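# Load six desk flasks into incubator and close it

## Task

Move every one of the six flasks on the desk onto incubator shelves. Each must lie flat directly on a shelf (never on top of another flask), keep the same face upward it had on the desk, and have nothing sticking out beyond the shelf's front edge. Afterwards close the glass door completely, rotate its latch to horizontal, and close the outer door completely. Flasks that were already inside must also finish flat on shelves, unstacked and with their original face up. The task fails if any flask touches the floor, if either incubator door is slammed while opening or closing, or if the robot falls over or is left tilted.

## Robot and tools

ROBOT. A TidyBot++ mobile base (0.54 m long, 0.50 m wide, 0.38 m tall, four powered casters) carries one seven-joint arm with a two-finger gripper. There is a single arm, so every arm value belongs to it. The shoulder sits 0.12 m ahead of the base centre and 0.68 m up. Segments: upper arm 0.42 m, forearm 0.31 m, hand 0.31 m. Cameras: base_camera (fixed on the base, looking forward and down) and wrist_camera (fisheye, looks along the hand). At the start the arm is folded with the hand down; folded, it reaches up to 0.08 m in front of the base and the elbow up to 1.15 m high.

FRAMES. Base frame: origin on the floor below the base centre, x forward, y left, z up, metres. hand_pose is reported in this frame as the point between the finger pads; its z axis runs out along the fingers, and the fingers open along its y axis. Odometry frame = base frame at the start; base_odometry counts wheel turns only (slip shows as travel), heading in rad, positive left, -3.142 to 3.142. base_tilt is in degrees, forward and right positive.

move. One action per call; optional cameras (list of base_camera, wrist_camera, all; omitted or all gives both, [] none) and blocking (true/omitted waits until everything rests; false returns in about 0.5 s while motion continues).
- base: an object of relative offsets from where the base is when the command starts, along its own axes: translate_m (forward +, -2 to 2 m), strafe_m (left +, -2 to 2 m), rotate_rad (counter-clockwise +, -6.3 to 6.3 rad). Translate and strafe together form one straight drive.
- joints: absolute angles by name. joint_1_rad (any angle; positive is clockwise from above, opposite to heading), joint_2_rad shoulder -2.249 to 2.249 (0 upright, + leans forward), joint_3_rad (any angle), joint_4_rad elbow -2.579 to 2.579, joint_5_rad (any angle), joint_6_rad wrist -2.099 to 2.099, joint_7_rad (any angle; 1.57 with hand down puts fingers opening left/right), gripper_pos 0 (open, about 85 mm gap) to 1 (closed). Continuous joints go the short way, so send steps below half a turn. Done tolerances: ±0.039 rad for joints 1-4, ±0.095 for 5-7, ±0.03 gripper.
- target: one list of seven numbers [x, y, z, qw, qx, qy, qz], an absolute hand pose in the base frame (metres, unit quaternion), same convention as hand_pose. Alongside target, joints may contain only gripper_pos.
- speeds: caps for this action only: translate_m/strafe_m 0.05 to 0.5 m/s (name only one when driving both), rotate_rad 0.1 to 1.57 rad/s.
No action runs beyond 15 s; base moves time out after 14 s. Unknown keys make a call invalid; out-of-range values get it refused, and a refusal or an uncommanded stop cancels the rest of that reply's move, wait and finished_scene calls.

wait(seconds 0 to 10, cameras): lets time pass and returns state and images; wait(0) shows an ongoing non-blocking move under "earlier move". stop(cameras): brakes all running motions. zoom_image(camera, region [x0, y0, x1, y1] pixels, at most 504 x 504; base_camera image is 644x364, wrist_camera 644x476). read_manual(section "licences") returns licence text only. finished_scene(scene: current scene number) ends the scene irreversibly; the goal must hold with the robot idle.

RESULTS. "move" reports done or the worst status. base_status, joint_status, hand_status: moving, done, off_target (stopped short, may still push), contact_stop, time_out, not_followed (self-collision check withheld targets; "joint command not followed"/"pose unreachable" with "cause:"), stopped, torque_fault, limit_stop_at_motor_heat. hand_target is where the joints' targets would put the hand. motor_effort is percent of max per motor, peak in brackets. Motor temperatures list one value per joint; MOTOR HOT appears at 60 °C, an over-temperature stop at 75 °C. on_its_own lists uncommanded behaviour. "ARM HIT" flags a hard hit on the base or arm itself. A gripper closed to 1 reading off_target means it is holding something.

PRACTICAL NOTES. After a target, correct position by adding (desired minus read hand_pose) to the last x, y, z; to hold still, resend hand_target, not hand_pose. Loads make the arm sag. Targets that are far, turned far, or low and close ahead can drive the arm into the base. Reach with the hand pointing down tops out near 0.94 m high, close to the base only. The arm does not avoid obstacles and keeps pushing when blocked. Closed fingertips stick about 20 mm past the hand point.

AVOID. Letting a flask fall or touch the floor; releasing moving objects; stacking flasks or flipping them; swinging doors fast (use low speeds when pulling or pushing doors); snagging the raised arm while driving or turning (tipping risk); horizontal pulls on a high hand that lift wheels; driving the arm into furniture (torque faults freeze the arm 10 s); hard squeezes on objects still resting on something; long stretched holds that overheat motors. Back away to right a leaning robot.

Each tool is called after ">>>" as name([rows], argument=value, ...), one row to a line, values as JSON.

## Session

>>> move(cameras=["all"])

Scene clock: 0.00 s.
Motor temperatures (°C): [32 31 26 30 32 33 45]
base_odometry: x=+0.000 y=+0.000 heading=+0.000
base_tilt: forward=+0.0 right=+0.4
base_status: not commanded
joint_positions: joint_1_rad=+0.033 joint_2_rad=-0.325 joint_3_rad=+3.099 joint_4_rad=-2.559 joint_5_rad=+0.039 joint_6_rad=-0.830 joint_7_rad=+1.592 gripper_pos=+0.000
joint_status: not commanded
motor_effort: joint_1_rad=-1 joint_2_rad=-1 joint_3_rad=+1 joint_4_rad=+13 joint_5_rad=+0 joint_6_rad=+2 joint_7_rad=+0
hand_pose: x=+0.2562 y=-0.0080 z=+0.5768 quat_wxyz=(+0.022, +0.999, +0.027, +0.038) (m; base frame)
hand_target: x=+0.2563 y=-0.0080 z=+0.5769 quat_wxyz=(+0.022, +0.999, +0.027, +0.039) (m; base frame)
hand_status: not commanded
pictures: base_camera, wrist_camera
camera_calibration:
wrist_camera: T_world_to_cam=[[0.0846948, -0.995982, 0.0290875, -0.0484017], [-0.987982, -0.087731, -0.127256, 0.39046], [0.129296, -0.0179601, -0.991443, 0.670541], [0, 0, 0, 1]] pos_world=[0.303168, -0.0019088, 0.7159]

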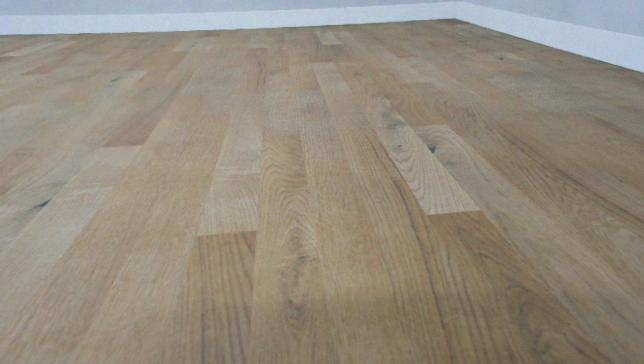

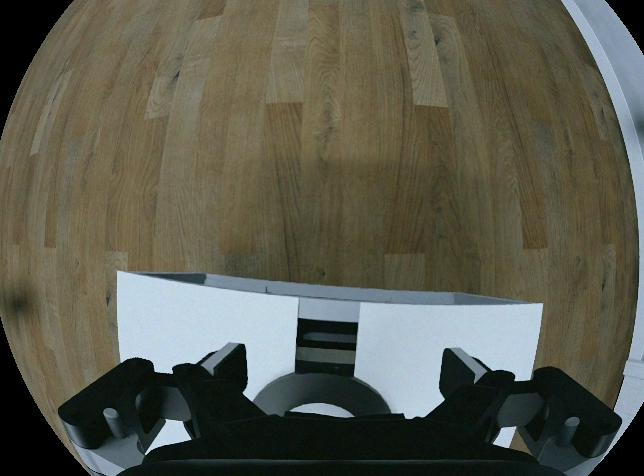

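>>> move(joints={"joint_1_rad": 0, "joint_2_rad": -0.74, "joint_3_rad": 3.14, "joint_4_rad": -1.95, "joint_5_rad": 0, "joint_6_rad": -0.75, "joint_7_rad": 1.52, "gripper_pos": 0.5}, cameras=["wrist_camera"])

>>> move(base={"rotate_rad": 1.57}, cameras=["wrist_camera"])

>>> move(base={"rotate_rad": 1.57}, cameras=["wrist_camera"])

>>> move(base={"rotate_rad": 1.57}, cameras=["wrist_camera"])

Scene clock: 2.13 s.
Motor temperatures (°C): [32 31 26 30 32 33 45]
move: done
base_odometry: x=+0.000 y=+0.000 heading=+0.000
base_tilt: forward=+0.1 right=+0.3
base_status: not commanded
joint_positions: joint_1_rad=+0.015 joint_2_rad=-0.735 joint_3_rad=+3.123 joint_4_rad=-1.960 joint_5_rad=+0.039 joint_6_rad=-0.828 joint_7_rad=+1.592 gripper_pos=+0.500
joint_status: all done
motor_effort: joint_1_rad=-1(2) joint_2_rad=+5(6) joint_3_rad=+1(2) joint_4_rad=+19(20) joint_5_rad=+0(1) joint_6_rad=+9(10) joint_7_rad=-1(2)
hand_pose: x=+0.4081 y=-0.0043 z=+0.9562 quat_wxyz=(+0.030, +0.855, +0.016, +0.517) (m; base frame)
hand_target: x=+0.4174 y=+0.0020 z=+0.9854 quat_wxyz=(-0.014, +0.830, -0.020, +0.557) (m; base frame)
hand_status: not commanded
pictures: wrist_camera
camera_calibration:
wrist_camera: T_world_to_cam=[[0.0272122, -0.995909, 0.086167, -0.0997857], [-0.416201, -0.08966, -0.904841, 1.09938], [0.908865, -0.0112401, -0.416938, 0.159703], [0, 0, 0, 1]] pos_world=[0.315131, 0.000988286, 1.06995]

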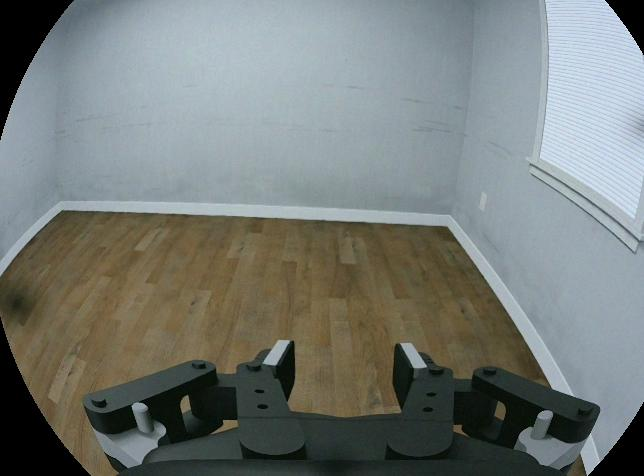

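Scene clock: 4.43 s.
Motor temperatures (°C): [32 31 26 30 32 33 45]
move: done
base_odometry: x=+0.000 y=+0.000 heading=+1.569
base_tilt: forward=+0.0 right=+0.4
base_status: done
joint_positions: joint_1_rad=+0.010 joint_2_rad=-0.735 joint_3_rad=+3.127 joint_4_rad=-1.960 joint_5_rad=+0.038 joint_6_rad=-0.828 joint_7_rad=+1.592 gripper_pos=+0.500
joint_status: not commanded
motor_effort: joint_1_rad=-1(2) joint_2_rad=+5(6) joint_3_rad=+1(2) joint_4_rad=+19(20) joint_5_rad=+0(1) joint_6_rad=+9(9) joint_7_rad=+0(1)
hand_pose: x=+0.4082 y=-0.0046 z=+0.9564 quat_wxyz=(+0.028, +0.855, +0.016, +0.518) (m; base frame)
hand_target: x=+0.4174 y=+0.0020 z=+0.9854 quat_wxyz=(-0.014, +0.830, -0.020, +0.557) (m; base frame)
hand_status: not commanded
pictures: wrist_camera
camera_calibration:
wrist_camera: T_world_to_cam=[[0.0287957, -0.996163, 0.0826437, -0.0973312], [-0.415498, -0.0871254, -0.905412, 1.09978], [0.909138, -0.00826625, -0.416412, 0.159076], [0, 0, 0, 1]] pos_world=[0.315136, 0.000175904, 1.07004]

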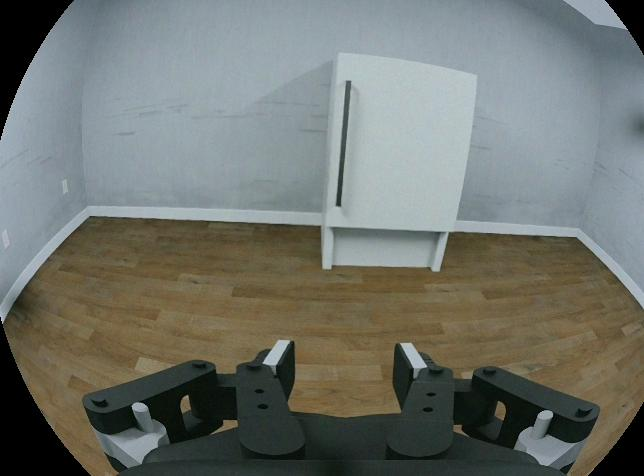

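Scene clock: 6.73 s.
Motor temperatures (°C): [32 31 26 31 32 33 45]
move: done
base_odometry: x=+0.000 y=+0.000 heading=+3.138
base_tilt: forward=+0.1 right=+0.3
base_status: done
joint_positions: joint_1_rad=+0.009 joint_2_rad=-0.735 joint_3_rad=+3.129 joint_4_rad=-1.960 joint_5_rad=+0.038 joint_6_rad=-0.827 joint_7_rad=+1.592 gripper_pos=+0.500
joint_status: not commanded
motor_effort: joint_1_rad=-1(1) joint_2_rad=+5(6) joint_3_rad=+1(2) joint_4_rad=+19(20) joint_5_rad=+0(1) joint_6_rad=+9(9) joint_7_rad=-1(1)
hand_pose: x=+0.4082 y=-0.0047 z=+0.9565 quat_wxyz=(+0.027, +0.855, +0.015, +0.518) (m; base frame)
hand_target: x=+0.4174 y=+0.0020 z=+0.9854 quat_wxyz=(-0.014, +0.830, -0.020, +0.557) (m; base frame)
hand_status: not commanded
pictures: wrist_camera
camera_calibration:
wrist_camera: T_world_to_cam=[[0.0292121, -0.996286, 0.0810037, -0.0961195], [-0.415242, -0.0858102, -0.905655, 1.10001], [0.909242, -0.0071801, -0.416207, 0.158859], [0, 0, 0, 1]] pos_world=[0.315137, -0.000229879, 1.07013]

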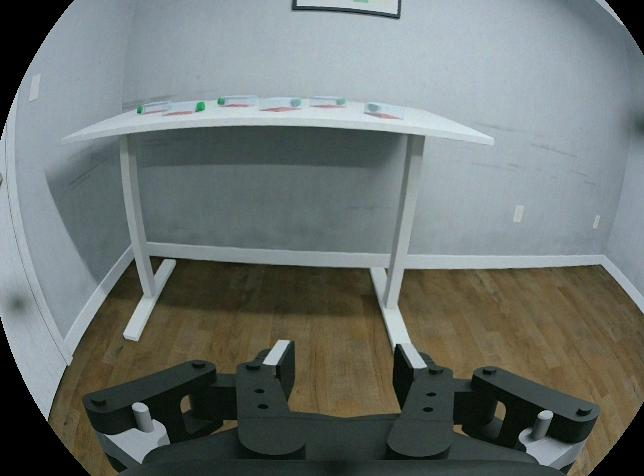

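Scene clock: 9.03 s.
Motor temperatures (°C): [32 31 26 31 32 33 45]
move: done
base_odometry: x=+0.000 y=+0.000 heading=-1.576
base_tilt: forward=+0.0 right=+0.3
base_status: done
joint_positions: joint_1_rad=+0.008 joint_2_rad=-0.735 joint_3_rad=+3.130 joint_4_rad=-1.960 joint_5_rad=+0.037 joint_6_rad=-0.827 joint_7_rad=+1.592 gripper_pos=+0.500
joint_status: not commanded
motor_effort: joint_1_rad=-1(2) joint_2_rad=+5(6) joint_3_rad=+1(2) joint_4_rad=+19(20) joint_5_rad=+0(1) joint_6_rad=+9(9) joint_7_rad=+0(2)
hand_pose: x=+0.4083 y=-0.0048 z=+0.9565 quat_wxyz=(+0.027, +0.855, +0.015, +0.518) (m; base frame)
hand_target: x=+0.4174 y=+0.0020 z=+0.9854 quat_wxyz=(-0.014, +0.830, -0.020, +0.557) (m; base frame)
hand_status: not commanded
pictures: wrist_camera
camera_calibration:
wrist_camera: T_world_to_cam=[[0.0294862, -0.996359, 0.0799945, -0.0952287], [-0.415006, -0.0850086, -0.905838, 1.10012], [0.909341, -0.00648851, -0.416002, 0.158606], [0, 0, 0, 1]] pos_world=[0.315137, -0.000333438, 1.07013]

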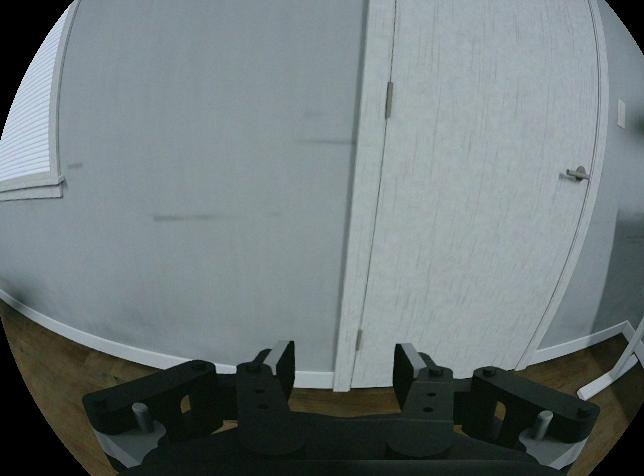

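>>> move(base={"translate_m": 0.42, "strafe_m": -0.7, "rotate_rad": -1.381}, joints={"joint_1_rad": 0, "joint_2_rad": -0.3, "joint_3_rad": 3.14, "joint_4_rad": -0.8, "joint_5_rad": 0, "joint_6_rad": -1.94, "joint_7_rad": 1.52, "gripper_pos": 0.5}, cameras=["wrist_camera", "base_camera"])

Scene clock: 13.97 s.
Motor temperatures (°C): [32 31 26 31 32 33 45]
move: done
base_odometry: x=-0.702 y=-0.417 heading=-2.957
base_tilt: forward=+0.0 right=+0.2
base_status: done
joint_positions: joint_1_rad=+0.008 joint_2_rad=-0.295 joint_3_rad=+3.132 joint_4_rad=-0.813 joint_5_rad=+0.035 joint_6_rad=-1.862 joint_7_rad=+1.592 gripper_pos=+0.500
joint_status: all done
motor_effort: joint_1_rad=+0(2) joint_2_rad=-1(8) joint_3_rad=+1(5) joint_4_rad=+11(21) joint_5_rad=+0(2) joint_6_rad=+7(10) joint_7_rad=+1(2)
hand_pose: x=+0.3668 y=-0.0073 z=+1.1325 quat_wxyz=(+0.019, +0.928, +0.000, +0.372) (m; base frame)
hand_target: x=+0.3463 y=+0.0019 z=+1.1219 quat_wxyz=(-0.009, +0.939, -0.023, +0.344) (m; base frame)
hand_status: not commanded
pictures: base_camera, wrist_camera
camera_calibration:
wrist_camera: T_world_to_cam=[[0.0225968, -0.998849, 0.042308, -0.0654024], [-0.685751, -0.04628, -0.726363, 1.13852], [0.727485, -0.0125993, -0.686008, 0.641911], [0, 0, 0, 1]] pos_world=[0.315237, -0.00454886, 1.2701]

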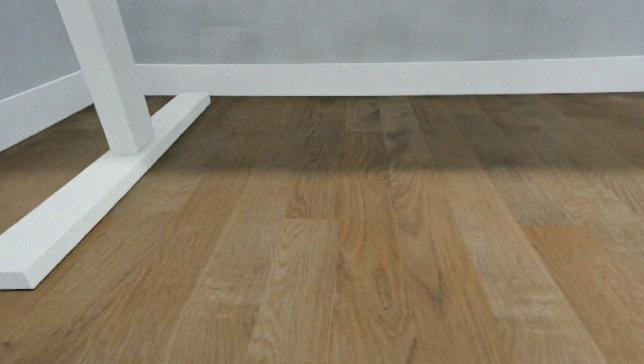

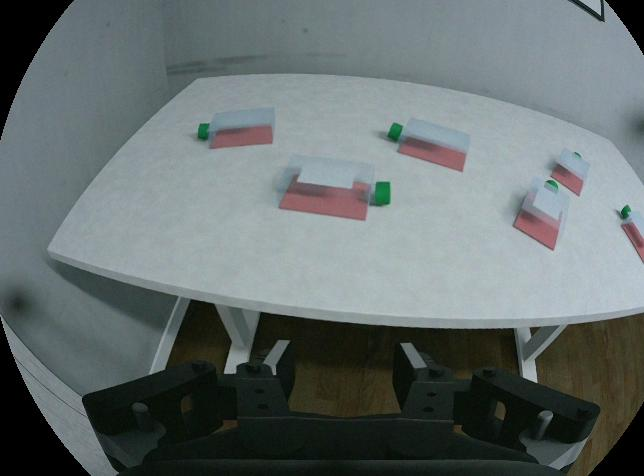

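>>> move(base={"translate_m": -0.045, "strafe_m": 0.072}, joints={"joint_1_rad": 0, "joint_2_rad": 0.225, "joint_3_rad": 3.14, "joint_4_rad": -0.845, "joint_5_rad": 0, "joint_6_rad": -1.25, "joint_7_rad": 1.52, "gripper_pos": 1.0}, cameras=["wrist_camera"])

>>> move(joints={"joint_1_rad": 0, "joint_2_rad": 0.15, "joint_3_rad": 3.14, "joint_4_rad": -1.13, "joint_5_rad": 0, "joint_6_rad": -1.04, "joint_7_rad": 1.52, "gripper_pos": 1.0}, cameras=["wrist_camera"])

Scene clock: 22.97 s.
Motor temperatures (°C): [32 31 26 31 32 33 45]
move: done
base_odometry: x=-0.645 y=-0.480 heading=-2.958
base_tilt: forward=+0.1 right=+0.3
base_status: done
joint_positions: joint_1_rad=+0.008 joint_2_rad=+0.235 joint_3_rad=+3.133 joint_4_rad=-0.841 joint_5_rad=+0.032 joint_6_rad=-1.331 joint_7_rad=+1.592 gripper_pos=+0.999
joint_status: all done
motor_effort: joint_1_rad=+0(2) joint_2_rad=-26(32) joint_3_rad=+0(3) joint_4_rad=+17(19) joint_5_rad=-1(2) joint_6_rad=+7(8) joint_7_rad=+1(2)
hand_pose: x=+0.7019 y=-0.0084 z=+1.0095 quat_wxyz=(+0.019, +0.933, +0.008, +0.359) (m; base frame)
hand_target: x=+0.7166 y=+0.0022 z=+1.0309 quat_wxyz=(-0.011, +0.917, -0.023, +0.399) (m; base frame)
hand_status: not commanded
pictures: wrist_camera
camera_calibration:
wrist_camera: T_world_to_cam=[[0.0375391, -0.998207, 0.0466156, -0.0837005], [-0.705274, -0.0595128, -0.706432, 1.27237], [0.70794, -0.00635792, -0.706244, 0.347954], [0, 0, 0, 1]] pos_world=[0.654183, -0.00561577, 1.14849]

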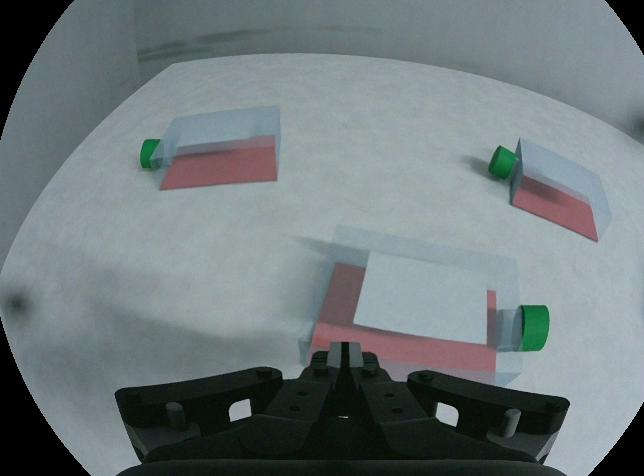

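Scene clock: 24.33 s.
Motor temperatures (°C): [32 31 26 31 32 33 45]
move: done
base_odometry: x=-0.645 y=-0.480 heading=-2.958
base_tilt: forward=+0.0 right=+0.4
base_status: not commanded
joint_positions: joint_1_rad=+0.008 joint_2_rad=+0.157 joint_3_rad=+3.133 joint_4_rad=-1.105 joint_5_rad=+0.032 joint_6_rad=-1.115 joint_7_rad=+1.592 gripper_pos=+0.999
joint_status: all done
motor_effort: joint_1_rad=+0(2) joint_2_rad=-23(27) joint_3_rad=+0(1) joint_4_rad=+17(19) joint_5_rad=-1(2) joint_6_rad=+6(8) joint_7_rad=-1(2)
hand_pose: x=+0.6997 y=-0.0073 z=+0.9681 quat_wxyz=(+0.019, +0.928, +0.011, +0.373) (m; base frame)
hand_target: x=+0.7110 y=+0.0022 z=+0.9760 quat_wxyz=(-0.011, +0.917, -0.023, +0.399) (m; base frame)
hand_status: not commanded
pictures: wrist_camera
camera_calibration:
wrist_camera: T_world_to_cam=[[0.0425068, -0.997786, 0.0511525, -0.0884789], [-0.683735, -0.0663831, -0.726704, 1.24611], [0.728491, -0.00408493, -0.685043, 0.285324], [0, 0, 0, 1]] pos_world=[0.647914, -0.00439695, 1.10554]

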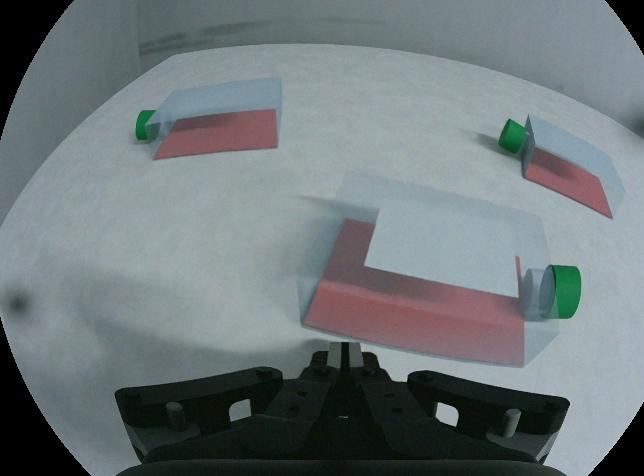

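>>> move(base={"translate_m": 0.076, "strafe_m": 0.02}, speeds={"translate_m": 0.1}, cameras=["wrist_camera"])

Scene clock: 26.07 s.
Motor temperatures (°C): [32 31 26 31 32 33 45]
move: done
base_odometry: x=-0.716 y=-0.513 heading=-2.957
base_tilt: forward=+0.0 right=+0.3
base_status: done
joint_positions: joint_1_rad=+0.007 joint_2_rad=+0.154 joint_3_rad=+3.133 joint_4_rad=-1.111 joint_5_rad=+0.032 joint_6_rad=-1.110 joint_7_rad=+1.592 gripper_pos=+0.999
joint_status: not commanded
motor_effort: joint_1_rad=+0(3) joint_2_rad=-24(27) joint_3_rad=+0(2) joint_4_rad=+17(18) joint_5_rad=+0(1) joint_6_rad=+7(8) joint_7_rad=+1(1)
hand_pose: x=+0.6991 y=-0.0072 z=+0.9682 quat_wxyz=(+0.019, +0.927, +0.011, +0.374) (m; base frame)
hand_target: x=+0.7110 y=+0.0022 z=+0.9760 quat_wxyz=(-0.011, +0.917, -0.023, +0.399) (m; base frame)
hand_status: not commanded
pictures: wrist_camera
camera_calibration:
wrist_camera: T_world_to_cam=[[0.0425792, -0.997773, 0.0513488, -0.0887048], [-0.681715, -0.066587, -0.728581, 1.24626], [0.730378, -0.00398286, -0.683032, 0.282685], [0, 0, 0, 1]] pos_world=[0.646906, -0.00439643, 1.10564]

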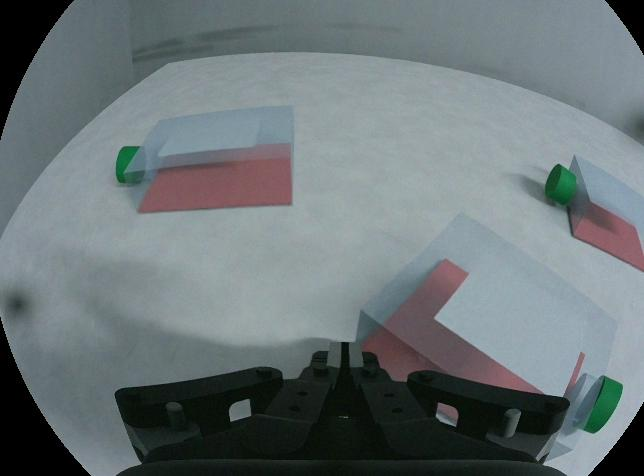

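>>> move(base={"translate_m": -0.010, "strafe_m": -0.012}, speeds={"translate_m": 0.1}, cameras=[])

>>> move(base={"translate_m": 0.072, "strafe_m": -0.032}, speeds={"translate_m": 0.1}, cameras=["wrist_camera"])

Scene clock: 27.23 s.
Motor temperatures (°C): [32 31 26 31 32 33 45]
move: done
base_odometry: x=-0.708 y=-0.500 heading=-2.957
base_tilt: forward=+0.1 right=+0.4
base_status: done
joint_positions: joint_1_rad=+0.005 joint_2_rad=+0.152 joint_3_rad=+3.134 joint_4_rad=-1.114 joint_5_rad=+0.031 joint_6_rad=-1.108 joint_7_rad=+1.592 gripper_pos=+0.999
joint_status: not commanded
motor_effort: joint_1_rad=-1(3) joint_2_rad=-24(26) joint_3_rad=+0(2) joint_4_rad=+18(19) joint_5_rad=-1(1) joint_6_rad=+7(8) joint_7_rad=+1(1)
hand_pose: x=+0.6985 y=-0.0065 z=+0.9683 quat_wxyz=(+0.019, +0.927, +0.012, +0.374) (m; base frame)
hand_target: x=+0.7110 y=+0.0022 z=+0.9760 quat_wxyz=(-0.011, +0.917, -0.023, +0.399) (m; base frame)
hand_status: not commanded
pictures: none
No camera images: "cameras" was empty.

Scene clock: 28.57 s.
Motor temperatures (°C): [32 31 26 31 32 33 45]
move: done
base_odometry: x=-0.785 y=-0.481 heading=-2.957
base_tilt: forward=+0.0 right=+0.3
base_status: done
joint_positions: joint_1_rad=+0.004 joint_2_rad=+0.152 joint_3_rad=+3.134 joint_4_rad=-1.115 joint_5_rad=+0.031 joint_6_rad=-1.106 joint_7_rad=+1.592 gripper_pos=+0.999
joint_status: not commanded
motor_effort: joint_1_rad=+0(2) joint_2_rad=-24(26) joint_3_rad=+0(2) joint_4_rad=+18(19) joint_5_rad=+0(1) joint_6_rad=+7(8) joint_7_rad=+1(1)
hand_pose: x=+0.6989 y=-0.0061 z=+0.9683 quat_wxyz=(+0.019, +0.927, +0.012, +0.375) (m; base frame)
hand_target: x=+0.7110 y=+0.0022 z=+0.9760 quat_wxyz=(-0.011, +0.917, -0.023, +0.399) (m; base frame)
hand_status: not commanded
pictures: wrist_camera
camera_calibration:
wrist_camera: T_world_to_cam=[[0.0442949, -0.997698, 0.051351, -0.0886902], [-0.679896, -0.067767, -0.730171, 1.2465], [0.73197, -0.00257045, -0.681332, 0.280085], [0, 0, 0, 1]] pos_world=[0.646406, -0.00329454, 1.10554]

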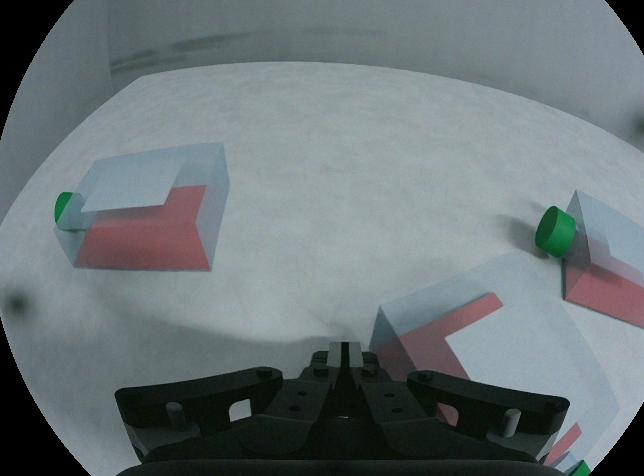

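>>> move(joints={"joint_1_rad": 0, "joint_2_rad": 0.225, "joint_3_rad": 3.14, "joint_4_rad": -0.845, "joint_5_rad": 0, "joint_6_rad": -1.25, "joint_7_rad": 1.52, "gripper_pos": 1.0}, cameras=[])

>>> move(base={"translate_m": -0.021, "strafe_m": -0.265}, cameras=[])

>>> move(joints={"joint_1_rad": 0, "joint_2_rad": 0.15, "joint_3_rad": 3.14, "joint_4_rad": -1.13, "joint_5_rad": 0, "joint_6_rad": -1.04, "joint_7_rad": 1.52, "gripper_pos": 1.0}, cameras=["wrist_camera"])

Scene clock: 31.20 s.
Motor temperatures (°C): [32 31 26 31 32 33 45]
move: done
base_odometry: x=-0.785 y=-0.481 heading=-2.957
base_tilt: forward=+0.1 right=+0.4
base_status: not commanded
joint_positions: joint_1_rad=+0.004 joint_2_rad=+0.218 joint_3_rad=+3.134 joint_4_rad=-0.857 joint_5_rad=+0.031 joint_6_rad=-1.174 joint_7_rad=+1.592 gripper_pos=+0.999
joint_status: all done
motor_effort: joint_1_rad=-1(2) joint_2_rad=-26(27) joint_3_rad=+0(1) joint_4_rad=+18(20) joint_5_rad=+0(1) joint_6_rad=+8(9) joint_7_rad=+0(2)
hand_pose: x=+0.7289 y=-0.0066 z=+1.0473 quat_wxyz=(+0.019, +0.902, +0.010, +0.432) (m; base frame)
hand_target: x=+0.7166 y=+0.0022 z=+1.0309 quat_wxyz=(-0.011, +0.917, -0.023, +0.399) (m; base frame)
hand_status: not commanded
pictures: none
No camera images: "cameras" was empty.

Scene clock: 32.97 s.
Motor temperatures (°C): [32 32 26 31 32 33 45]
move: done
base_odometry: x=-0.813 y=-0.217 heading=-2.956
base_tilt: forward=+0.1 right=+0.3
base_status: done
joint_positions: joint_1_rad=+0.006 joint_2_rad=+0.222 joint_3_rad=+3.137 joint_4_rad=-0.856 joint_5_rad=+0.031 joint_6_rad=-1.174 joint_7_rad=+1.592 gripper_pos=+0.999
joint_status: not commanded
motor_effort: joint_1_rad=+0(4) joint_2_rad=-27(27) joint_3_rad=+0(2) joint_4_rad=+18(18) joint_5_rad=+0(2) joint_6_rad=+8(8) joint_7_rad=+0(2)
hand_pose: x=+0.7303 y=-0.0087 z=+1.0450 quat_wxyz=(+0.020, +0.903, +0.008, +0.430) (m; base frame)
hand_target: x=+0.7166 y=+0.0022 z=+1.0309 quat_wxyz=(-0.011, +0.917, -0.023, +0.399) (m; base frame)
hand_status: not commanded
pictures: none
No camera images: "cameras" was empty.

Scene clock: 34.50 s.
Motor temperatures (°C): [32 32 26 31 32 33 45]
move: done
base_odometry: x=-0.813 y=-0.217 heading=-2.957
base_tilt: forward=+0.1 right=+0.3
base_status: not commanded
joint_positions: joint_1_rad=+0.006 joint_2_rad=+0.154 joint_3_rad=+3.137 joint_4_rad=-1.114 joint_5_rad=+0.031 joint_6_rad=-1.104 joint_7_rad=+1.592 gripper_pos=+0.999
joint_status: all done
motor_effort: joint_1_rad=-1(1) joint_2_rad=-23(27) joint_3_rad=+1(2) joint_4_rad=+17(20) joint_5_rad=-1(1) joint_6_rad=+6(9) joint_7_rad=+1(2)
hand_pose: x=+0.7001 y=-0.0081 z=+0.9681 quat_wxyz=(+0.019, +0.927, +0.010, +0.375) (m; base frame)
hand_target: x=+0.7110 y=+0.0022 z=+0.9760 quat_wxyz=(-0.011, +0.917, -0.023, +0.399) (m; base frame)
hand_status: not commanded
pictures: wrist_camera
camera_calibration:
wrist_camera: T_world_to_cam=[[0.0405082, -0.997865, 0.0512228, -0.0880359], [-0.679455, -0.0650973, -0.730823, 1.24741], [0.732598, -0.00519924, -0.680642, 0.277968], [0, 0, 0, 1]] pos_world=[0.647488, -0.00519957, 1.10534]

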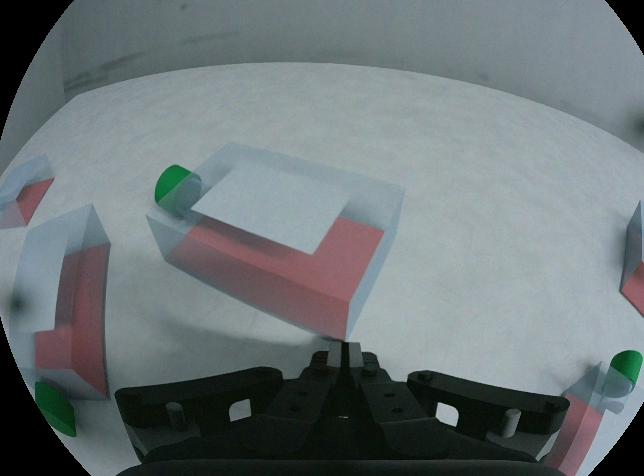

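>>> move(base={"translate_m": 0.019, "strafe_m": 0.006}, speeds={"translate_m": 0.1}, cameras=[])

>>> move(base={"translate_m": 0.047, "strafe_m": -0.03}, speeds={"translate_m": 0.1}, cameras=["wrist_camera"])

Scene clock: 35.43 s.
Motor temperatures (°C): [32 32 26 31 32 33 45]
move: done
base_odometry: x=-0.831 y=-0.226 heading=-2.957
base_tilt: forward=+0.1 right=+0.3
base_status: done
joint_positions: joint_1_rad=+0.005 joint_2_rad=+0.153 joint_3_rad=+3.137 joint_4_rad=-1.116 joint_5_rad=+0.031 joint_6_rad=-1.100 joint_7_rad=+1.592 gripper_pos=+0.999
joint_status: not commanded
motor_effort: joint_1_rad=+0(2) joint_2_rad=-24(26) joint_3_rad=+0(1) joint_4_rad=+18(19) joint_5_rad=+0(1) joint_6_rad=+7(8) joint_7_rad=+0(1)
hand_pose: x=+0.7006 y=-0.0077 z=+0.9682 quat_wxyz=(+0.019, +0.926, +0.011, +0.377) (m; base frame)
hand_target: x=+0.7110 y=+0.0022 z=+0.9760 quat_wxyz=(-0.011, +0.917, -0.023, +0.399) (m; base frame)
hand_status: not commanded
pictures: none
No camera images: "cameras" was empty.

Scene clock: 36.53 s.
Motor temperatures (°C): [32 32 26 31 32 33 45]
move: done
base_odometry: x=-0.883 y=-0.205 heading=-2.957
base_tilt: forward=+0.1 right=+0.4
base_status: done
joint_positions: joint_1_rad=+0.005 joint_2_rad=+0.152 joint_3_rad=+3.137 joint_4_rad=-1.117 joint_5_rad=+0.031 joint_6_rad=-1.099 joint_7_rad=+1.592 gripper_pos=+0.999
joint_status: not commanded
motor_effort: joint_1_rad=-1(2) joint_2_rad=-24(25) joint_3_rad=+0(2) joint_4_rad=+17(19) joint_5_rad=+0(1) joint_6_rad=+7(8) joint_7_rad=+1(1)
hand_pose: x=+0.7003 y=-0.0074 z=+0.9682 quat_wxyz=(+0.019, +0.926, +0.011, +0.377) (m; base frame)
hand_target: x=+0.7110 y=+0.0022 z=+0.9760 quat_wxyz=(-0.011, +0.917, -0.023, +0.399) (m; base frame)
hand_status: not commanded
pictures: wrist_camera
camera_calibration:
wrist_camera: T_world_to_cam=[[0.0418476, -0.997806, 0.051309, -0.0882803], [-0.677295, -0.0660842, -0.732737, 1.24789], [0.73452, -0.00408805, -0.678575, 0.274605], [0, 0, 0, 1]] pos_world=[0.647185, -0.0044979, 1.10525]

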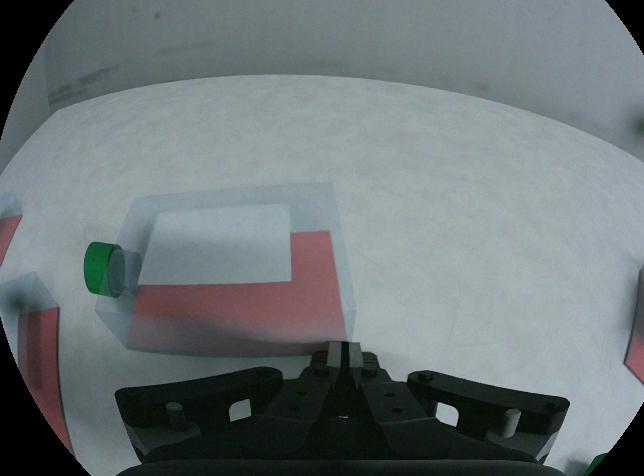

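>>> move(base={"translate_m": 0.055, "strafe_m": -0.004}, speeds={"translate_m": 0.1}, cameras=["wrist_camera"])

Scene clock: 37.83 s.
Motor temperatures (°C): [32 32 26 31 32 33 45]
move: done
base_odometry: x=-0.938 y=-0.211 heading=-2.957
base_tilt: forward=+0.1 right=+0.4
base_status: done
joint_positions: joint_1_rad=+0.004 joint_2_rad=+0.152 joint_3_rad=+3.137 joint_4_rad=-1.118 joint_5_rad=+0.031 joint_6_rad=-1.098 joint_7_rad=+1.592 gripper_pos=+0.999
joint_status: not commanded
motor_effort: joint_1_rad=+0(2) joint_2_rad=-24(25) joint_3_rad=+0(2) joint_4_rad=+18(19) joint_5_rad=-1(1) joint_6_rad=+6(8) joint_7_rad=+0(1)
hand_pose: x=+0.7002 y=-0.0072 z=+0.9682 quat_wxyz=(+0.019, +0.926, +0.011, +0.377) (m; base frame)
hand_target: x=+0.7110 y=+0.0022 z=+0.9760 quat_wxyz=(-0.011, +0.917, -0.023, +0.399) (m; base frame)
hand_status: not commanded
pictures: wrist_camera
camera_calibration:
wrist_camera: T_world_to_cam=[[0.0420463, -0.9978, 0.0512559, -0.0882504], [-0.677075, -0.0661812, -0.732932, 1.24797], [0.734712, -0.00388695, -0.678368, 0.274253], [0, 0, 0, 1]] pos_world=[0.647184, -0.00439786, 1.10525]

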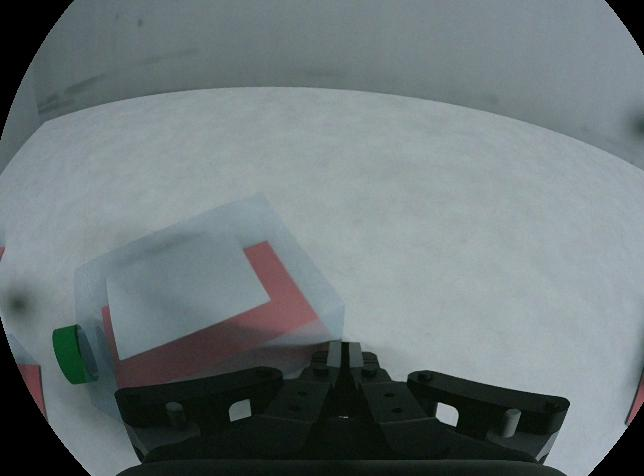

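>>> move(base={"translate_m": 0.054, "strafe_m": 0.029}, speeds={"translate_m": 0.1}, cameras=["wrist_camera"])

Scene clock: 39.40 s.
Motor temperatures (°C): [32 32 26 31 32 33 45]
move: done
base_odometry: x=-0.986 y=-0.250 heading=-2.957
base_tilt: forward=+0.1 right=+0.4
base_status: done
joint_positions: joint_1_rad=+0.004 joint_2_rad=+0.152 joint_3_rad=+3.137 joint_4_rad=-1.119 joint_5_rad=+0.031 joint_6_rad=-1.097 joint_7_rad=+1.592 gripper_pos=+0.999
joint_status: not commanded
motor_effort: joint_1_rad=+0(3) joint_2_rad=-24(26) joint_3_rad=+0(2) joint_4_rad=+18(19) joint_5_rad=+0(1) joint_6_rad=+6(8) joint_7_rad=+0(1)
hand_pose: x=+0.7004 y=-0.0072 z=+0.9682 quat_wxyz=(+0.019, +0.926, +0.011, +0.377) (m; base frame)
hand_target: x=+0.7110 y=+0.0022 z=+0.9760 quat_wxyz=(-0.011, +0.917, -0.023, +0.399) (m; base frame)
hand_status: not commanded
pictures: wrist_camera
camera_calibration:
wrist_camera: T_world_to_cam=[[0.0420081, -0.9978, 0.0512911, -0.0882593], [-0.676503, -0.0661841, -0.73346, 1.24811], [0.735241, -0.00388733, -0.677795, 0.273212], [0, 0, 0, 1]] pos_world=[0.647182, -0.00439785, 1.10515]

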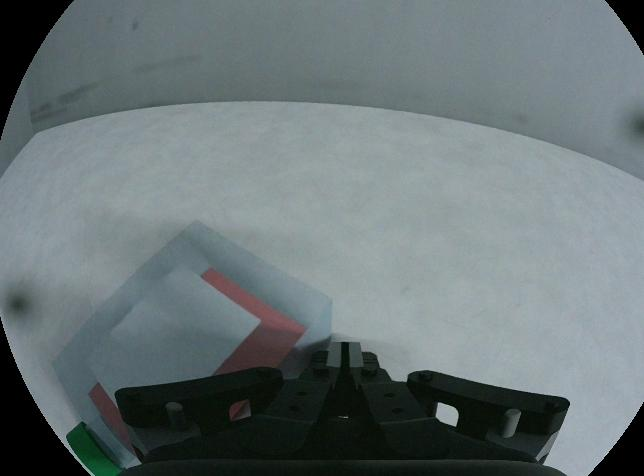

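>>> move(base={"translate_m": 0.022, "strafe_m": 0.03}, speeds={"translate_m": 0.1}, cameras=["wrist_camera"])

>>> move(joints={"joint_1_rad": 0, "joint_2_rad": 0.225, "joint_3_rad": 3.14, "joint_4_rad": -0.845, "joint_5_rad": 0, "joint_6_rad": -1.25, "joint_7_rad": 1.52, "gripper_pos": 1.0}, cameras=["wrist_camera"])

Scene clock: 40.90 s.
Motor temperatures (°C): [32 32 26 31 32 33 45]
move: done
base_odometry: x=-1.003 y=-0.283 heading=-2.957
base_tilt: forward=+0.0 right=+0.3
base_status: done
joint_positions: joint_1_rad=+0.004 joint_2_rad=+0.152 joint_3_rad=+3.137 joint_4_rad=-1.119 joint_5_rad=+0.031 joint_6_rad=-1.097 joint_7_rad=+1.592 gripper_pos=+0.999
joint_status: not commanded
motor_effort: joint_1_rad=+0(4) joint_2_rad=-24(26) joint_3_rad=+0(3) joint_4_rad=+17(19) joint_5_rad=+0(1) joint_6_rad=+6(8) joint_7_rad=+0(1)
hand_pose: x=+0.7003 y=-0.0073 z=+0.9681 quat_wxyz=(+0.019, +0.926, +0.011, +0.377) (m; base frame)
hand_target: x=+0.7110 y=+0.0022 z=+0.9760 quat_wxyz=(-0.011, +0.917, -0.023, +0.399) (m; base frame)
hand_status: not commanded
pictures: wrist_camera
camera_calibration:
wrist_camera: T_world_to_cam=[[0.0417883, -0.997806, 0.0513546, -0.0882871], [-0.676466, -0.0660821, -0.733503, 1.24813], [0.735287, -0.00408778, -0.677744, 0.273125], [0, 0, 0, 1]] pos_world=[0.647181, -0.00449791, 1.10515]

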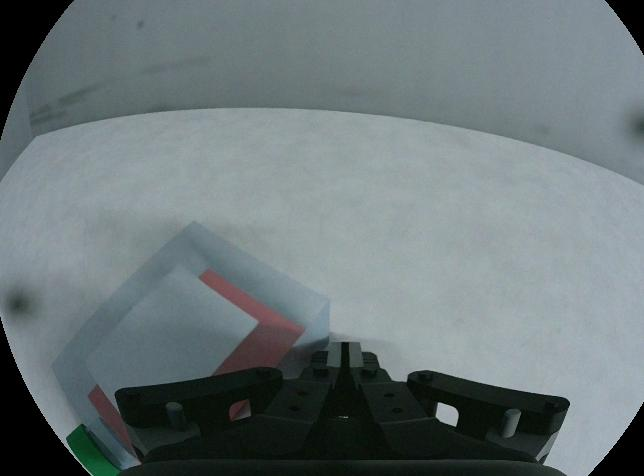

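Scene clock: 42.27 s.
Motor temperatures (°C): [32 32 26 31 32 33 45]
move: done
base_odometry: x=-1.003 y=-0.283 heading=-2.957
base_tilt: forward=+0.0 right=+0.3
base_status: not commanded
joint_positions: joint_1_rad=+0.004 joint_2_rad=+0.218 joint_3_rad=+3.137 joint_4_rad=-0.856 joint_5_rad=+0.031 joint_6_rad=-1.173 joint_7_rad=+1.592 gripper_pos=+0.999
joint_status: all done
motor_effort: joint_1_rad=+0(2) joint_2_rad=-27(27) joint_3_rad=+0(2) joint_4_rad=+18(20) joint_5_rad=+0(1) joint_6_rad=+8(9) joint_7_rad=-1(2)
hand_pose: x=+0.7291 y=-0.0078 z=+1.0474 quat_wxyz=(+0.020, +0.902, +0.009, +0.432) (m; base frame)
hand_target: x=+0.7166 y=+0.0022 z=+1.0309 quat_wxyz=(-0.011, +0.917, -0.023, +0.399) (m; base frame)
hand_status: not commanded
pictures: wrist_camera
camera_calibration:
wrist_camera: T_world_to_cam=[[0.0331096, -0.997956, 0.0546552, -0.0911746], [-0.583862, -0.0636968, -0.80935, 1.33761], [0.811178, -0.00511384, -0.584777, 0.153018], [0, 0, 0, 1]] pos_world=[0.659874, -0.00500415, 1.17706]

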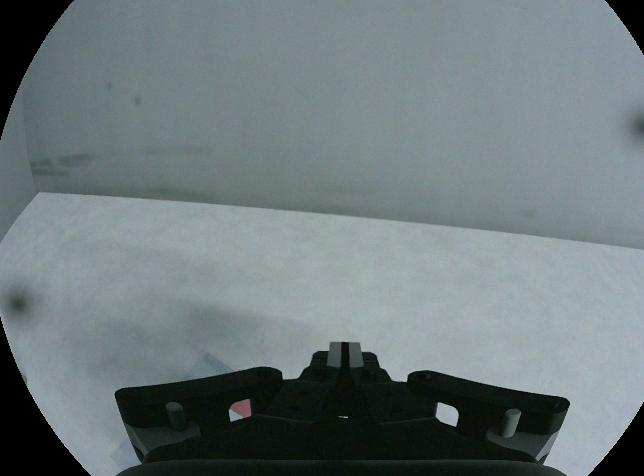

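>>> move(base={"translate_m": -0.147, "strafe_m": 0.321}, cameras=[])

>>> move(joints={"joint_1_rad": 0, "joint_2_rad": 0.15, "joint_3_rad": 3.14, "joint_4_rad": -1.13, "joint_5_rad": 0, "joint_6_rad": -1.04, "joint_7_rad": 1.52, "gripper_pos": 1.0}, cameras=["wrist_camera"])

Scene clock: 44.77 s.
Motor temperatures (°C): [32 32 26 31 32 33 45]
move: done
base_odometry: x=-0.799 y=-0.572 heading=-2.957
base_tilt: forward=+0.0 right=+0.3
base_status: done
joint_positions: joint_1_rad=-0.005 joint_2_rad=+0.226 joint_3_rad=+3.137 joint_4_rad=-0.856 joint_5_rad=+0.030 joint_6_rad=-1.174 joint_7_rad=+1.592 gripper_pos=+0.999
joint_status: not commanded
motor_effort: joint_1_rad=+0(3) joint_2_rad=-27(29) joint_3_rad=+0(2) joint_4_rad=+18(19) joint_5_rad=+0(1) joint_6_rad=+8(8) joint_7_rad=+1(2)
hand_pose: x=+0.7319 y=-0.0020 z=+1.0423 quat_wxyz=(+0.017, +0.904, +0.013, +0.428) (m; base frame)
hand_target: x=+0.7166 y=+0.0022 z=+1.0309 quat_wxyz=(-0.011, +0.917, -0.023, +0.399) (m; base frame)
hand_status: not commanded
pictures: none
No camera images: "cameras" was empty.

Scene clock: 46.13 s.
Motor temperatures (°C): [32 32 26 31 32 33 45]
move: done
base_odometry: x=-0.799 y=-0.572 heading=-2.957
base_tilt: forward=+0.1 right=+0.3
base_status: not commanded
joint_positions: joint_1_rad=-0.005 joint_2_rad=+0.159 joint_3_rad=+3.137 joint_4_rad=-1.107 joint_5_rad=+0.030 joint_6_rad=-1.107 joint_7_rad=+1.592 gripper_pos=+0.999
joint_status: all done
motor_effort: joint_1_rad=-1(2) joint_2_rad=-24(28) joint_3_rad=+1(1) joint_4_rad=+17(20) joint_5_rad=-1(1) joint_6_rad=+6(8) joint_7_rad=+1(2)
hand_pose: x=+0.7020 y=-0.0018 z=+0.9681 quat_wxyz=(+0.017, +0.927, +0.015, +0.375) (m; base frame)
hand_target: x=+0.7110 y=+0.0022 z=+0.9760 quat_wxyz=(-0.011, +0.917, -0.023, +0.399) (m; base frame)
hand_status: not commanded
pictures: wrist_camera
camera_calibration:
wrist_camera: T_world_to_cam=[[0.0510994, -0.997421, 0.0503985, -0.0884835], [-0.679433, -0.0717058, -0.730225, 1.24842], [0.731956, 0.00307167, -0.681345, 0.27776], [0, 0, 0, 1]] pos_world=[0.649433, 0.000410688, 1.10534]

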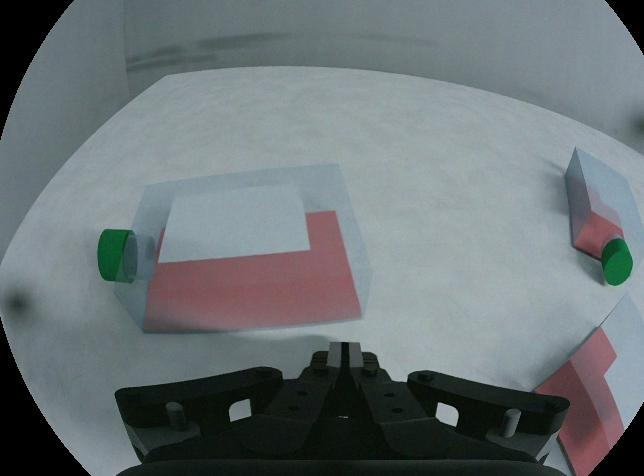

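>>> move(base={"translate_m": 0.078, "strafe_m": -0.004}, speeds={"translate_m": 0.1}, cameras=["wrist_camera"])

Scene clock: 47.73 s.
Motor temperatures (°C): [32 32 26 31 32 33 45]
move: done
base_odometry: x=-0.877 y=-0.583 heading=-2.957
base_tilt: forward=+0.1 right=+0.3
base_status: done
joint_positions: joint_1_rad=-0.005 joint_2_rad=+0.154 joint_3_rad=+3.137 joint_4_rad=-1.113 joint_5_rad=+0.030 joint_6_rad=-1.105 joint_7_rad=+1.592 gripper_pos=+0.999
joint_status: not commanded
motor_effort: joint_1_rad=+0(2) joint_2_rad=-24(27) joint_3_rad=+0(1) joint_4_rad=+18(19) joint_5_rad=+0(1) joint_6_rad=+7(8) joint_7_rad=-1(1)
hand_pose: x=+0.7002 y=-0.0020 z=+0.9682 quat_wxyz=(+0.017, +0.927, +0.015, +0.375) (m; base frame)
hand_target: x=+0.7110 y=+0.0022 z=+0.9760 quat_wxyz=(-0.011, +0.917, -0.023, +0.399) (m; base frame)
hand_status: not commanded
pictures: wrist_camera
camera_calibration:
wrist_camera: T_world_to_cam=[[0.0509221, -0.997429, 0.0504303, -0.0884116], [-0.678927, -0.0716062, -0.730706, 1.2474], [0.732438, 0.00297064, -0.680827, 0.278338], [0, 0, 0, 1]] pos_world=[0.64753, 0.000310498, 1.10544]

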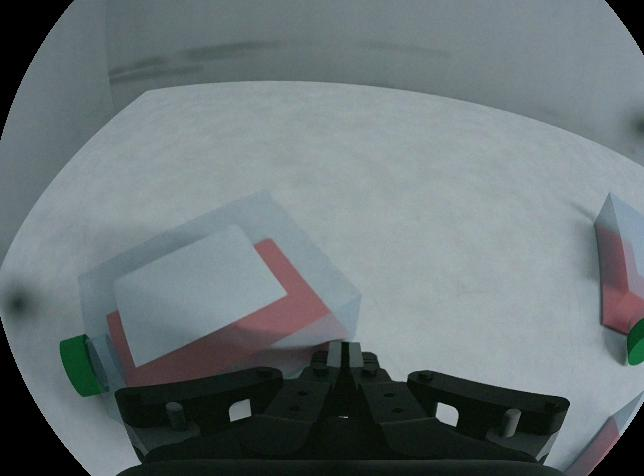

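>>> move(base={"translate_m": 0.055, "strafe_m": 0.024}, speeds={"translate_m": 0.1}, cameras=["wrist_camera"])

Scene clock: 49.17 s.
Motor temperatures (°C): [32 32 26 31 32 33 45]
move: done
base_odometry: x=-0.927 y=-0.617 heading=-2.957
base_tilt: forward=+0.1 right=+0.3
base_status: done
joint_positions: joint_1_rad=-0.004 joint_2_rad=+0.153 joint_3_rad=+3.137 joint_4_rad=-1.115 joint_5_rad=+0.030 joint_6_rad=-1.103 joint_7_rad=+1.592 gripper_pos=+0.999
joint_status: not commanded
motor_effort: joint_1_rad=-1(3) joint_2_rad=-24(26) joint_3_rad=+0(1) joint_4_rad=+18(19) joint_5_rad=+0(1) joint_6_rad=+6(8) joint_7_rad=+0(1)
hand_pose: x=+0.7000 y=-0.0023 z=+0.9682 quat_wxyz=(+0.017, +0.926, +0.015, +0.376) (m; base frame)
hand_target: x=+0.7110 y=+0.0022 z=+0.9760 quat_wxyz=(-0.011, +0.917, -0.023, +0.399) (m; base frame)
hand_status: not commanded
pictures: wrist_camera
camera_calibration:
wrist_camera: T_world_to_cam=[[0.0503727, -0.997458, 0.0504032, -0.0883056], [-0.678135, -0.0712094, -0.73148, 1.24744], [0.733209, 0.00266648, -0.679998, 0.277079], [0, 0, 0, 1]] pos_world=[0.647225, 0.0000096183, 1.10534]

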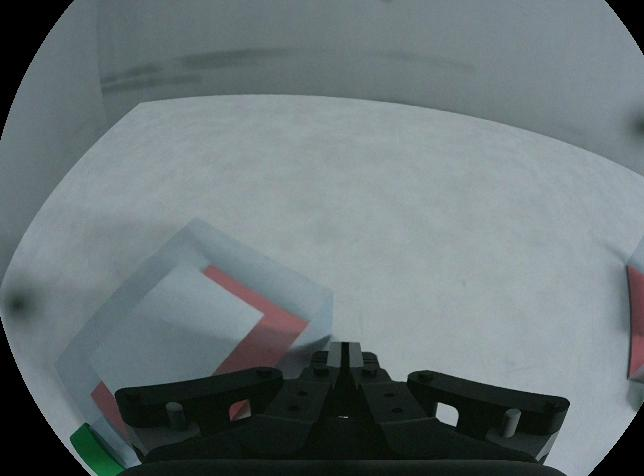

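>>> move(base={"translate_m": -0.018, "strafe_m": 0.0}, speeds={"translate_m": 0.15}, cameras=[])

>>> move(base={"translate_m": 0.036, "strafe_m": 0.04}, speeds={"translate_m": 0.1}, cameras=["wrist_camera"])

Scene clock: 51.00 s.
Motor temperatures (°C): [32 32 26 31 32 33 45]
move: done
base_odometry: x=-0.909 y=-0.613 heading=-2.957
base_tilt: forward=+0.1 right=+0.3
base_status: done
joint_positions: joint_1_rad=-0.004 joint_2_rad=+0.150 joint_3_rad=+3.137 joint_4_rad=-1.119 joint_5_rad=+0.030 joint_6_rad=-1.100 joint_7_rad=+1.592 gripper_pos=+0.999
joint_status: not commanded
motor_effort: joint_1_rad=+0(2) joint_2_rad=-24(27) joint_3_rad=+0(1) joint_4_rad=+17(19) joint_5_rad=+0(1) joint_6_rad=+6(8) joint_7_rad=+0(1)
hand_pose: x=+0.6994 y=-0.0023 z=+0.9681 quat_wxyz=(+0.017, +0.926, +0.015, +0.376) (m; base frame)
hand_target: x=+0.7110 y=+0.0022 z=+0.9760 quat_wxyz=(-0.011, +0.917, -0.023, +0.399) (m; base frame)
hand_status: not commanded
pictures: none
No camera images: "cameras" was empty.

Scene clock: 52.07 s.
Motor temperatures (°C): [32 32 26 31 32 33 45]
move: done
base_odometry: x=-0.937 y=-0.659 heading=-2.957
base_tilt: forward=+0.0 right=+0.3
base_status: done
joint_positions: joint_1_rad=-0.002 joint_2_rad=+0.150 joint_3_rad=+3.137 joint_4_rad=-1.119 joint_5_rad=+0.030 joint_6_rad=-1.099 joint_7_rad=+1.592 gripper_pos=+0.999
joint_status: not commanded
motor_effort: joint_1_rad=+0(3) joint_2_rad=-23(26) joint_3_rad=+0(2) joint_4_rad=+18(19) joint_5_rad=+0(1) joint_6_rad=+7(8) joint_7_rad=+0(1)
hand_pose: x=+0.6994 y=-0.0036 z=+0.9681 quat_wxyz=(+0.018, +0.926, +0.014, +0.376) (m; base frame)
hand_target: x=+0.7110 y=+0.0022 z=+0.9760 quat_wxyz=(-0.011, +0.917, -0.023, +0.399) (m; base frame)
hand_status: not commanded
pictures: wrist_camera
camera_calibration:
wrist_camera: T_world_to_cam=[[0.0480451, -0.997565, 0.0505488, -0.0881205], [-0.677307, -0.0697324, -0.732389, 1.24727], [0.73413, 0.000950655, -0.679008, 0.275847], [0, 0, 0, 1]] pos_world=[0.646511, -0.00119288, 1.10524]

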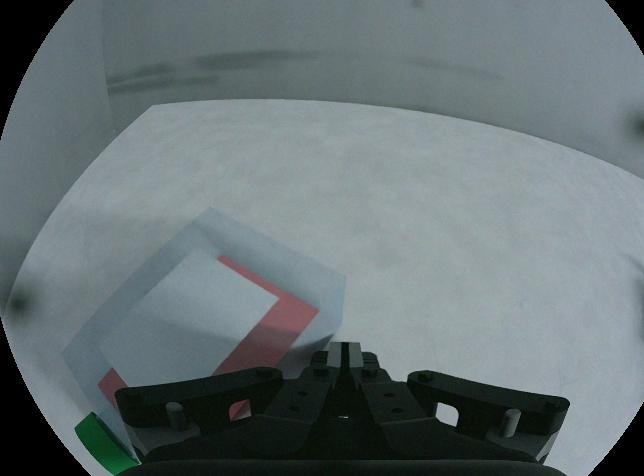

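>>> move(joints={"joint_1_rad": 0, "joint_2_rad": 0.16, "joint_3_rad": 3.14, "joint_4_rad": -1.075, "joint_5_rad": 0, "joint_6_rad": -1.085, "joint_7_rad": 1.52, "gripper_pos": 1.0}, cameras=[])

>>> move(base={"translate_m": 0.03, "strafe_m": 0.03}, speeds={"translate_m": 0.1}, cameras=["wrist_camera"])

Scene clock: 53.83 s.
Motor temperatures (°C): [32 32 26 31 32 33 45]
move: done
base_odometry: x=-0.937 y=-0.659 heading=-2.957
base_tilt: forward=-0.1 right=+0.4
base_status: not commanded
joint_positions: joint_1_rad=-0.002 joint_2_rad=+0.159 joint_3_rad=+3.137 joint_4_rad=-1.084 joint_5_rad=+0.030 joint_6_rad=-1.099 joint_7_rad=+1.592 gripper_pos=+0.999
joint_status: all done
motor_effort: joint_1_rad=+0(1) joint_2_rad=-25(26) joint_3_rad=+0(1) joint_4_rad=+18(19) joint_5_rad=-1(1) joint_6_rad=+8(9) joint_7_rad=+0(1)
hand_pose: x=+0.7065 y=-0.0036 z=+0.9815 quat_wxyz=(+0.018, +0.921, +0.014, +0.389) (m; base frame)
hand_target: x=+0.7108 y=+0.0022 z=+0.9888 quat_wxyz=(-0.011, +0.917, -0.023, +0.399) (m; base frame)
hand_status: not commanded
pictures: none
No camera images: "cameras" was empty.

Scene clock: 54.80 s.
Motor temperatures (°C): [32 32 26 31 32 33 45]
move: done
base_odometry: x=-0.961 y=-0.695 heading=-2.957
base_tilt: forward=+0.0 right=+0.3
base_status: done
joint_positions: joint_1_rad=+0.000 joint_2_rad=+0.163 joint_3_rad=+3.137 joint_4_rad=-1.083 joint_5_rad=+0.030 joint_6_rad=-1.099 joint_7_rad=+1.592 gripper_pos=+0.999
joint_status: not commanded
motor_effort: joint_1_rad=-1(3) joint_2_rad=-26(27) joint_3_rad=+0(2) joint_4_rad=+19(19) joint_5_rad=-1(1) joint_6_rad=+8(8) joint_7_rad=+0(1)
hand_pose: x=+0.7075 y=-0.0045 z=+0.9801 quat_wxyz=(+0.018, +0.921, +0.013, +0.388) (m; base frame)
hand_target: x=+0.7108 y=+0.0022 z=+0.9888 quat_wxyz=(-0.011, +0.917, -0.023, +0.399) (m; base frame)
hand_status: not commanded
pictures: wrist_camera
camera_calibration:
wrist_camera: T_world_to_cam=[[0.0452391, -0.997648, 0.051489, -0.0889021], [-0.659169, -0.0685397, -0.748865, 1.2647], [0.750633, -0.0000619763, -0.660719, 0.248522], [0, 0, 0, 1]] pos_world=[0.651125, -0.00199538, 1.11587]

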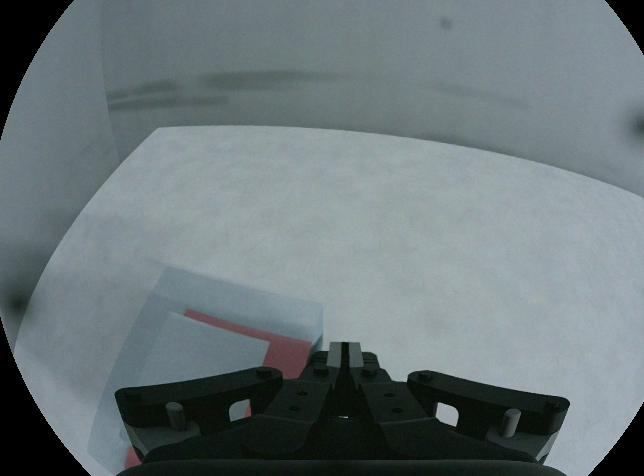

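>>> move(joints={"joint_1_rad": 0, "joint_2_rad": 0.225, "joint_3_rad": 3.14, "joint_4_rad": -0.845, "joint_5_rad": 0, "joint_6_rad": -1.25, "joint_7_rad": 1.52, "gripper_pos": 1.0}, cameras=[])

>>> move(base={"translate_m": -0.436, "strafe_m": -0.59}, cameras=["wrist_camera"])

Scene clock: 56.63 s.
Motor temperatures (°C): [32 32 26 31 32 33 45]
move: done
base_odometry: x=-0.961 y=-0.695 heading=-2.957
base_tilt: forward=+0.1 right=+0.3
base_status: not commanded
joint_positions: joint_1_rad=+0.000 joint_2_rad=+0.218 joint_3_rad=+3.137 joint_4_rad=-0.857 joint_5_rad=+0.030 joint_6_rad=-1.172 joint_7_rad=+1.592 gripper_pos=+0.999
joint_status: all done
motor_effort: joint_1_rad=-1(2) joint_2_rad=-26(27) joint_3_rad=+0(1) joint_4_rad=+18(20) joint_5_rad=-1(2) joint_6_rad=+8(9) joint_7_rad=+1(2)
hand_pose: x=+0.7293 y=-0.0048 z=+1.0474 quat_wxyz=(+0.018, +0.901, +0.011, +0.432) (m; base frame)
hand_target: x=+0.7166 y=+0.0022 z=+1.0309 quat_wxyz=(-0.011, +0.917, -0.023, +0.399) (m; base frame)
hand_status: not commanded
pictures: none
No camera images: "cameras" was empty.

Scene clock: 59.37 s.
Motor temperatures (°C): [32 32 26 31 32 33 45]
move: done
base_odometry: x=-0.641 y=-0.034 heading=-2.957
base_tilt: forward=+0.1 right=+0.3
base_status: done
joint_positions: joint_1_rad=-0.001 joint_2_rad=+0.230 joint_3_rad=+3.137 joint_4_rad=-0.856 joint_5_rad=+0.029 joint_6_rad=-1.174 joint_7_rad=+1.592 gripper_pos=+0.999
joint_status: not commanded
motor_effort: joint_1_rad=-1(3) joint_2_rad=-28(30) joint_3_rad=+0(2) joint_4_rad=+18(19) joint_5_rad=+0(1) joint_6_rad=+8(8) joint_7_rad=+0(2)
hand_pose: x=+0.7331 y=-0.0041 z=+1.0401 quat_wxyz=(+0.018, +0.904, +0.011, +0.426) (m; base frame)
hand_target: x=+0.7166 y=+0.0022 z=+1.0309 quat_wxyz=(-0.011, +0.917, -0.023, +0.399) (m; base frame)
hand_status: not commanded
pictures: wrist_camera
camera_calibration:
wrist_camera: T_world_to_cam=[[0.0399243, -0.997811, 0.0527259, -0.0900855], [-0.593725, -0.0661321, -0.801946, 1.33368], [0.803677, 0.000712433, -0.595066, 0.161753], [0, 0, 0, 1]] pos_world=[0.665441, -0.00180411, 1.17055]

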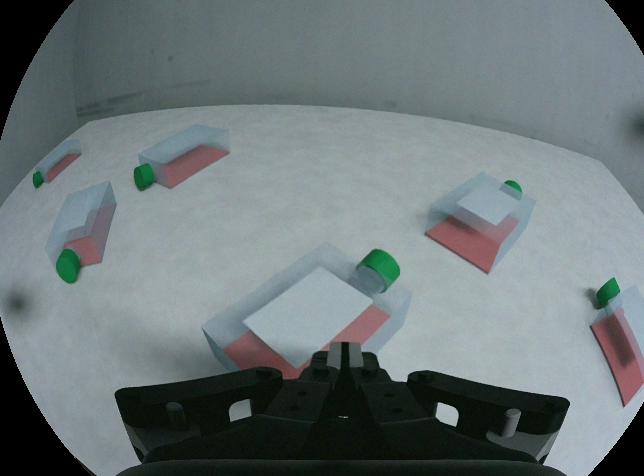

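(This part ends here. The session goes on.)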